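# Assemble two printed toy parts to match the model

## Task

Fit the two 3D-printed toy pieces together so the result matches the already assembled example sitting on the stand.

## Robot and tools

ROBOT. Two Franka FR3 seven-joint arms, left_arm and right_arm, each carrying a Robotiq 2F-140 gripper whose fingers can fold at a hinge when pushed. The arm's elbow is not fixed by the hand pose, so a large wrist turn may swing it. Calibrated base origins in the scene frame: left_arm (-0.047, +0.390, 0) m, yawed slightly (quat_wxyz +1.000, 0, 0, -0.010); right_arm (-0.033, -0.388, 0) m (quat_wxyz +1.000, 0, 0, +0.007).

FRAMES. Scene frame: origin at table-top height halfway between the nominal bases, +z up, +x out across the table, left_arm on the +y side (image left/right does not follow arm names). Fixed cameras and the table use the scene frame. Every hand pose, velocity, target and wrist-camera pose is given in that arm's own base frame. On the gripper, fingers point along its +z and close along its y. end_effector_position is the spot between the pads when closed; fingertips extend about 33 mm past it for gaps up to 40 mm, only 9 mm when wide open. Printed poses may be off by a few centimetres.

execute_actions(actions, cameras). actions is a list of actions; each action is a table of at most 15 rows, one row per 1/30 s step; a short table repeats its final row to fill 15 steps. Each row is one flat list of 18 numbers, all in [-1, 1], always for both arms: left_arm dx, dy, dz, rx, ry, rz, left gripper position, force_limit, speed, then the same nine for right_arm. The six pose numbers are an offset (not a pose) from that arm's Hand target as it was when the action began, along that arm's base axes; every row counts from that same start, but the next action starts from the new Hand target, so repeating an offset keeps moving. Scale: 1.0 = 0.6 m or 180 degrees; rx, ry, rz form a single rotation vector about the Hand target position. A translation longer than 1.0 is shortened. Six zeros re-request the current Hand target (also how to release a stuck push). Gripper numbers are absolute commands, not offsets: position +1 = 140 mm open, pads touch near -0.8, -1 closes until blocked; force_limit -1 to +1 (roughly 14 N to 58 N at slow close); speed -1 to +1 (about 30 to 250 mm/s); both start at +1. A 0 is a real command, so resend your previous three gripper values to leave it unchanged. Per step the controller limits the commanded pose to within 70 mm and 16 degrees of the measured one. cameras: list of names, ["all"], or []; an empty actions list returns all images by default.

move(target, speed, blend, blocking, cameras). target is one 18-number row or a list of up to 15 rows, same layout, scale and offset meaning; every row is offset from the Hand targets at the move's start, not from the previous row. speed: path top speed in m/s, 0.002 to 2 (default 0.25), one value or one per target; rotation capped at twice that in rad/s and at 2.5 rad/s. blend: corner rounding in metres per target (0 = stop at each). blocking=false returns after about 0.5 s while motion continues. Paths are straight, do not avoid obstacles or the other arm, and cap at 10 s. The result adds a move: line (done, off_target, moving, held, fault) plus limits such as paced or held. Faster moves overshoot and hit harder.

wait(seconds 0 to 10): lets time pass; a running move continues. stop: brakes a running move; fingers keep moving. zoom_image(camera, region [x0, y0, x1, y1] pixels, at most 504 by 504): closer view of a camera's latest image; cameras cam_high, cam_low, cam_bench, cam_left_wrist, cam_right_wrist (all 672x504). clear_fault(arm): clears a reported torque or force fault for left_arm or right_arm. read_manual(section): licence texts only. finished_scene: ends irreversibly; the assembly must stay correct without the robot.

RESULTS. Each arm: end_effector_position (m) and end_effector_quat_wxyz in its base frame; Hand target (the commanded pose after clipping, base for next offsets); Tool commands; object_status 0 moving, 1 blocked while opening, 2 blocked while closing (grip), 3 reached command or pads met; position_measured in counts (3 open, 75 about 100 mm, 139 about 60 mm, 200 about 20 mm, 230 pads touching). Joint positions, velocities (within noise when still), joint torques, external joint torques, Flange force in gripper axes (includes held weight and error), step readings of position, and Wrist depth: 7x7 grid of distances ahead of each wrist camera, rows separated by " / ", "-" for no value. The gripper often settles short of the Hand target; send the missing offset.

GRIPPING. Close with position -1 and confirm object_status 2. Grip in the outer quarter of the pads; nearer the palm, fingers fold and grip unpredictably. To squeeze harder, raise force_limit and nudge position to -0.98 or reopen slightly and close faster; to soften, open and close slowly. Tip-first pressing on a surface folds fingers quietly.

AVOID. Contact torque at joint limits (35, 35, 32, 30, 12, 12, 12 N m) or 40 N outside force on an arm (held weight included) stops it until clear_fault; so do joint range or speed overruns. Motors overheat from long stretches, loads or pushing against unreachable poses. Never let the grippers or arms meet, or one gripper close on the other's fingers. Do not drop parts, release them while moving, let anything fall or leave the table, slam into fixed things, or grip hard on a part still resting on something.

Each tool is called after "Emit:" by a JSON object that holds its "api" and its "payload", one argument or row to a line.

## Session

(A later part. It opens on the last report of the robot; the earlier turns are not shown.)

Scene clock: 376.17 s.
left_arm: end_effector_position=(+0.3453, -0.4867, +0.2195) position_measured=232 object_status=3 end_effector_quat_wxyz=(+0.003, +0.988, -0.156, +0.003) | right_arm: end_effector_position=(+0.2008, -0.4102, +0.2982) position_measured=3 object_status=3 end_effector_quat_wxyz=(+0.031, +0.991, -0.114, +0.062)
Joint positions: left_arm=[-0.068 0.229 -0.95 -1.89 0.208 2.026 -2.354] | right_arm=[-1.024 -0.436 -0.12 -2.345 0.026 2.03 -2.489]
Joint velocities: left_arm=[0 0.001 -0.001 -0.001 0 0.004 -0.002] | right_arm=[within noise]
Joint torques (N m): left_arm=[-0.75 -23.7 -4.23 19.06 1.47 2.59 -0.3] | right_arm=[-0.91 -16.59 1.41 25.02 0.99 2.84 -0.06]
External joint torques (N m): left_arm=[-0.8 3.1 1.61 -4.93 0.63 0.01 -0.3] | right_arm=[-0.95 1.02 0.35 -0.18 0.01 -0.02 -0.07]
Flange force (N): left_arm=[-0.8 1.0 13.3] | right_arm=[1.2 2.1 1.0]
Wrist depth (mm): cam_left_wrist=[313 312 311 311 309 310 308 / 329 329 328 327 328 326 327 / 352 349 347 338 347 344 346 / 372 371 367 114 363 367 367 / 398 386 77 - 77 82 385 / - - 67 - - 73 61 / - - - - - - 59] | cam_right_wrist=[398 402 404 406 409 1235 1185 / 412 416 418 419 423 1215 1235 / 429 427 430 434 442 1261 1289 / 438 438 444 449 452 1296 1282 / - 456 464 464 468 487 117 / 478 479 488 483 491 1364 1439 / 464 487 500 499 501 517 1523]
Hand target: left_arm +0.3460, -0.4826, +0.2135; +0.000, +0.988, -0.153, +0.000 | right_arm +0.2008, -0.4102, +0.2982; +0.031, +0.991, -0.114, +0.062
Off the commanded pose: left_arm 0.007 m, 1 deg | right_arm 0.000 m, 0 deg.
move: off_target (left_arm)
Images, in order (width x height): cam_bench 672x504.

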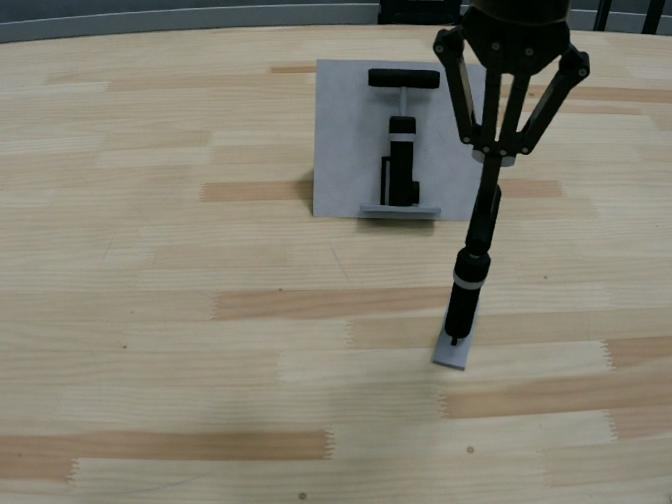

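Emit:
{"api": "move", "payload": {
  "target": [0.0,0.006,-0.018,0,0,0,-1,-1,-0.3,0,0,0,0,0,0,1,1,1],
  "speed": 0.02,
  "cameras": ["cam_bench","cam_high"]
}}

Emit:
{"api": "zoom_image", "payload": {
  "camera": "cam_bench",
  "region": [420, 160, 540, 380]
}}

Emit:
{"api": "zoom_image", "payload": {
  "camera": "cam_high",
  "region": [375, 255, 415, 305]
}}

Scene clock: 385.40 s.
left_arm: end_effector_position=(+0.3482, -0.4914, +0.2197) position_measured=232 object_status=3 end_effector_quat_wxyz=(+0.011, +0.988, -0.156, +0.015) | right_arm: end_effector_position=(+0.2008, -0.4102, +0.2982) position_measured=3 object_status=3 end_effector_quat_wxyz=(+0.031, +0.991, -0.114, +0.062)
Joint positions: left_arm=[-0.066 0.217 -0.949 -1.907 0.208 2.062 -2.354] | right_arm=[-1.024 -0.436 -0.12 -2.345 0.026 2.03 -2.489]
Joint velocities: left_arm=[-0.001 -0.001 0 0 0 0.006 -0.001] | right_arm=[within noise]
Joint torques (N m): left_arm=[0.16 -16.77 -1.7 11.83 1.7 1.31 -0.16] | right_arm=[-0.96 -16.59 1.38 24.99 0.99 2.83 0]
External joint torques (N m): left_arm=[0.16 9.71 3.91 -12.28 0.85 -1.35 -0.16] | right_arm=[-0.92 1 0.43 -0.21 0.01 -0.04 -0.01]
Flange force (N): left_arm=[1.1 0.5 30.4] | right_arm=[1.3 1.8 1.0]
Wrist depth (mm): cam_left_wrist=[312 314 312 314 312 312 315 / 328 329 328 328 328 328 329 / 347 347 346 173 346 348 349 / 366 366 362 114 363 367 368 / 394 380 77 - 77 82 386 / - - 68 - - 73 61 / - - - - - - 59] | cam_right_wrist=[401 400 402 407 412 1161 1191 / 411 413 416 422 424 1215 1241 / 427 430 431 438 433 1296 1282 / 434 436 451 447 456 1296 1296 / - 457 465 469 470 485 117 / 475 476 478 482 483 1448 1388 / 460 496 501 500 506 512 1504]
Hand target: left_arm +0.3460, -0.4790, +0.2027; +0.000, +0.988, -0.153, +0.000 | right_arm +0.2008, -0.4102, +0.2982; +0.031, +0.991, -0.114, +0.062
Off the commanded pose: left_arm 0.021 m, 2 deg | right_arm 0.000 m, 0 deg.
move: off_target (left_arm)
Images, in order (width x height): cam_high 672x504, cam_bench 672x504.

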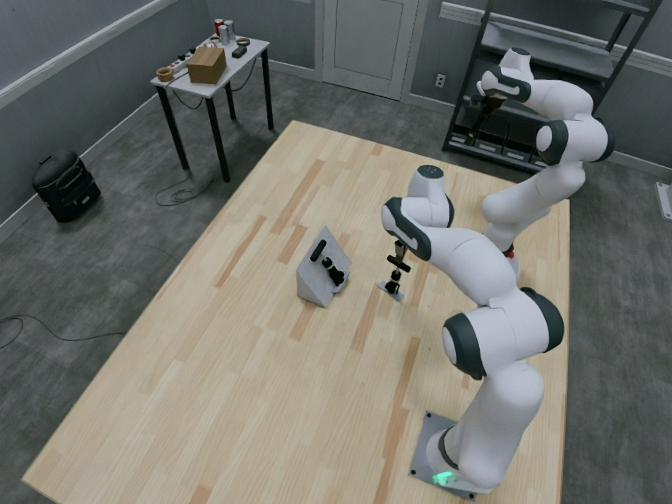

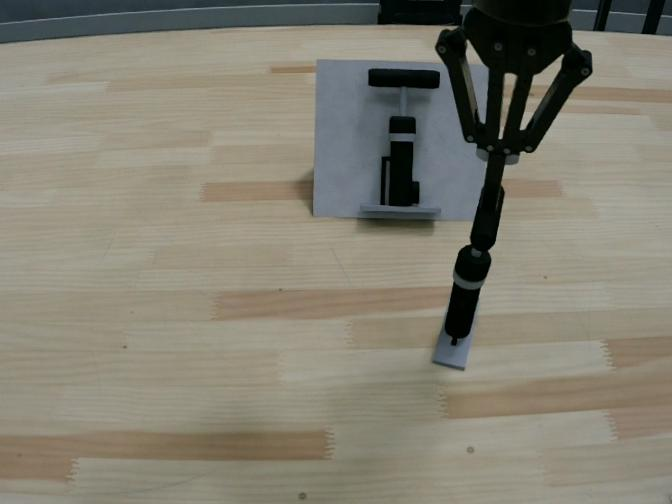

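Scaled by 2.291 from the camera's 672x504 image, which has a finer 960x720 frame.

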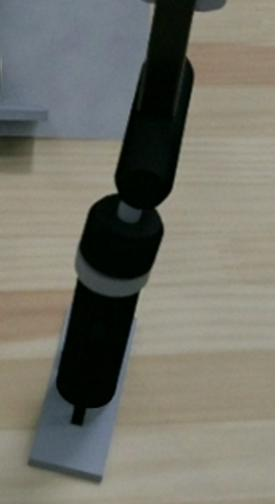

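Scaled by 10.080 from the camera's 672x504 image, which has a finer 960x720 frame.

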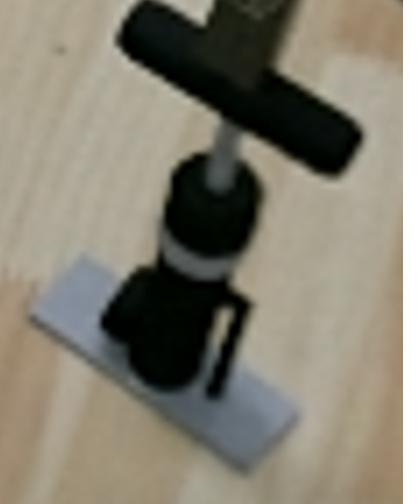

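Emit:
{"api": "move", "payload": {
  "target": [
    [-0.002,-0.012,0.022,0,0,0,-1,-1,-0.3,0,0,0,0,0,0,1,1,1],
    [-0.002,-0.012,0.2,0,0,0,-1,-1,-0.3,0,0,0,0,0,0,1,1,1],
    [0.0,0.4,0.2,0,0,0,-1,-1,-0.3,0,0,0,0,0,0,1,1,1]
  ],
  "speed": [0.03,0.1,0.25],
  "cameras": ["cam_bench","cam_high","cam_left_wrist","cam_low"]
}}

Emit:
{"api": "zoom_image", "payload": {
  "camera": "cam_bench",
  "region": [420, 160, 540, 380]
}}

Emit:
{"api": "zoom_image", "payload": {
  "camera": "cam_high",
  "region": [375, 255, 415, 305]
}}

Emit:
{"api": "zoom_image", "payload": {
  "camera": "cam_bench",
  "region": [340, 55, 470, 225]
}}

Scene clock: 407.87 s.
left_arm: end_effector_position=(+0.3448, -0.2396, +0.3229) position_measured=232 object_status=3 end_effector_quat_wxyz=(+0.000, +0.989, -0.150, -0.001) | right_arm: end_effector_position=(+0.2008, -0.4102, +0.2982) position_measured=3 object_status=3 end_effector_quat_wxyz=(+0.031, +0.991, -0.114, +0.062)
Joint positions: left_arm=[-0.06 -0.497 -0.449 -2.249 -0.215 1.787 -1.684] | right_arm=[-1.024 -0.436 -0.12 -2.345 0.026 2.03 -2.489]
Joint velocities: left_arm=[-0.001 0 0 -0.001 0 -0.001 0.007] | right_arm=[within noise]
Joint torques (N m): left_arm=[-1.62 -12.94 6.33 23.52 1.24 2.89 0.15] | right_arm=[-0.95 -16.62 1.42 25.01 0.98 2.83 -0.03]
External joint torques (N m): left_arm=[-1.67 -0.1 0.47 -0.68 0.37 0.26 0.15] | right_arm=[-1 1.15 0.31 -0.29 0 -0.05 -0.04]
Flange force (N): left_arm=[-3.2 -0.9 2.3] | right_arm=[1.2 2.2 1.2]
Wrist depth (mm): cam_left_wrist=[402 401 401 401 400 401 398 / 427 425 427 423 425 423 367 / 453 450 451 450 449 449 447 / 480 481 473 114 472 471 475 / 518 503 77 - 77 82 504 / - - 68 - - 74 61 / - - - - - - 59] | cam_right_wrist=[403 401 406 406 409 1203 1179 / 412 416 414 418 423 1197 1248 / 426 430 430 433 438 1275 1311 / 438 438 446 450 453 1296 1289 / - 460 459 465 465 476 117 / 470 474 478 480 489 1372 1388 / 463 494 495 503 509 511 1543]
Hand target: left_arm +0.3460, -0.2390, +0.3227; +0.000, +0.988, -0.153, +0.000 | right_arm +0.2008, -0.4102, +0.2982; +0.031, +0.991, -0.114, +0.062
Off the commanded pose: left_arm 0.001 m, 0 deg | right_arm 0.000 m, 0 deg.
move: done
camera_calibration:
cam_left_wrist: T_world_to_cam=[[-0.309223, -0.950735, -0.0219927, -0.102644], [-0.887156, 0.28006, 0.36677, 0.256033], [-0.342542, 0.132925, -0.930052, 0.593113], [0, 0, 0, 1]] pos_world=[0.398567, -0.248131, 0.455463]
Images, in order (width x height): cam_high 672x504, cam_low 672x504, cam_bench 672x504, cam_left_wrist 672x504.

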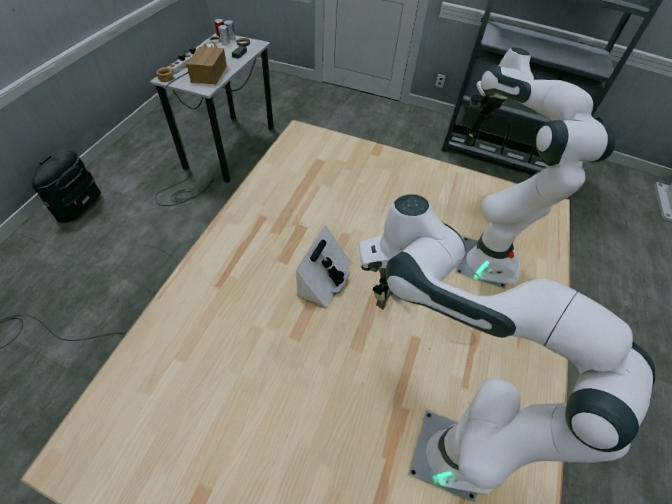

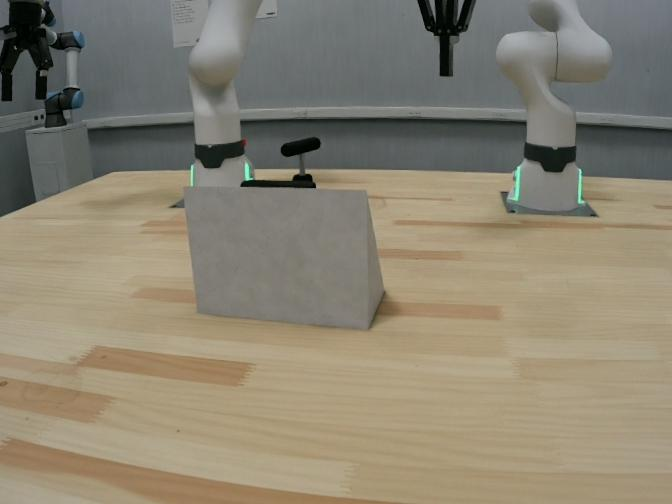

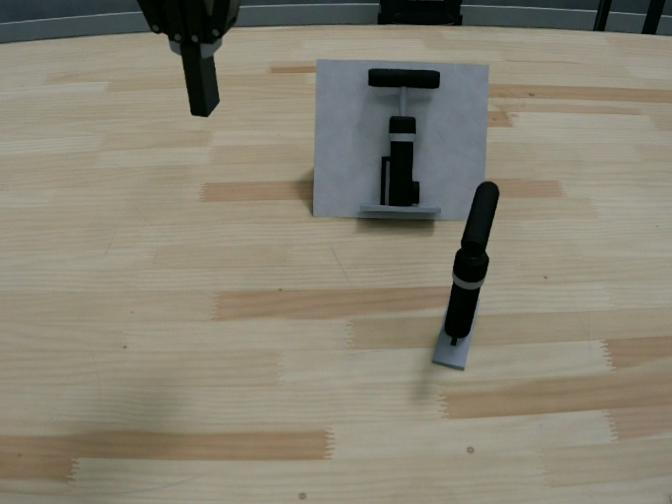

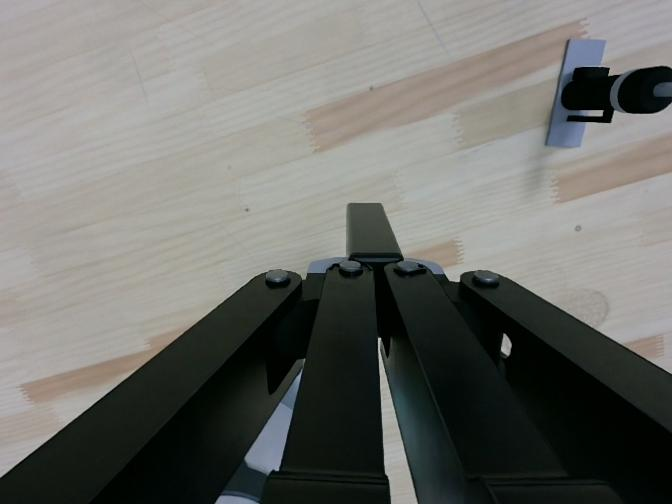

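Scaled by 2.291 from the camera's 672x504 image, which has a finer 960x720 frame.

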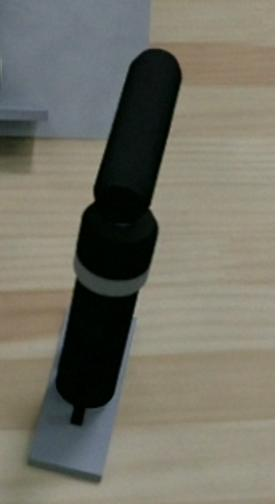

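Scaled by 10.080 from the camera's 672x504 image, which has a finer 960x720 frame.

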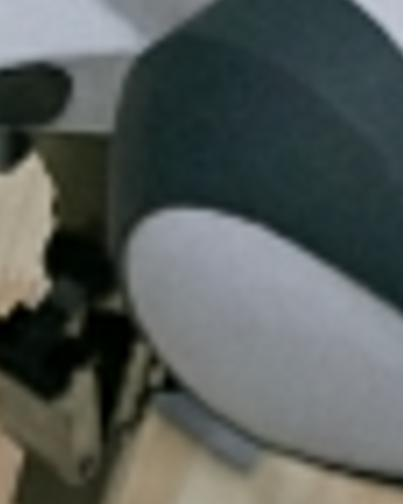

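Scaled by 2.965 from the camera's 672x504 image, which has a finer 960x720 frame.

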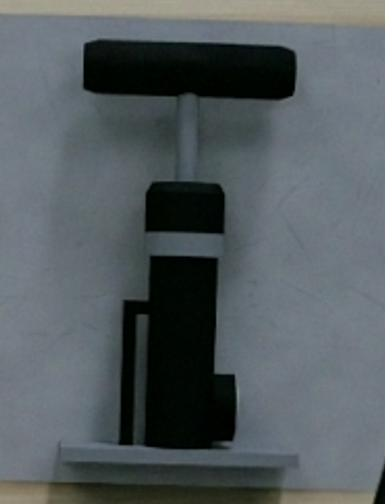

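Emit:
{"api": "zoom_image", "payload": {
  "camera": "cam_left_wrist",
  "region": [540, 20, 672, 160]
}}

Emit:
{"api": "zoom_image", "payload": {
  "camera": "cam_bench",
  "region": [435, 235, 505, 305]
}}

Emit:
{"api": "zoom_image", "payload": {
  "camera": "cam_low",
  "region": [260, 120, 340, 200]
}}

Scaled by 3.600 from the camera's 672x504 image, which has a finer 960x720 frame.

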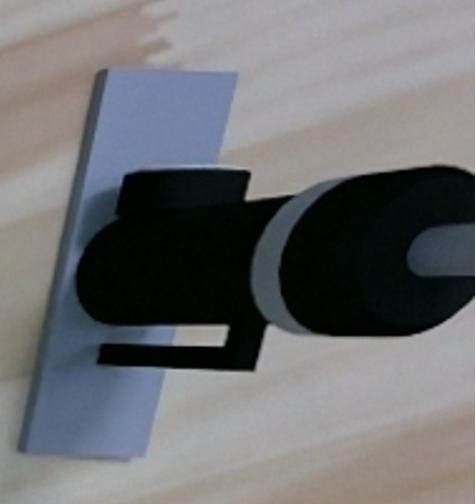

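Scaled by 7.200 from the camera's 672x504 image, which has a finer 960x720 frame.

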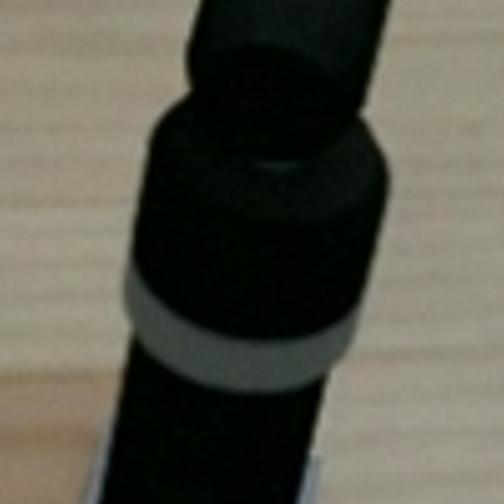

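Scaled by 6.300 from the camera's 672x504 image, which has a finer 960x720 frame.

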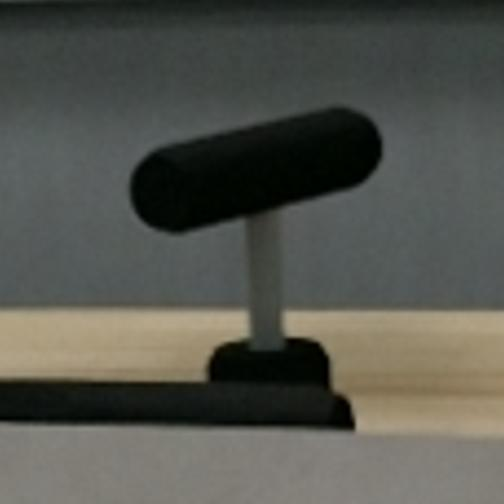

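Emit:
{"api": "finished_scene", "payload": {

}}

The scene is finished: the task was done.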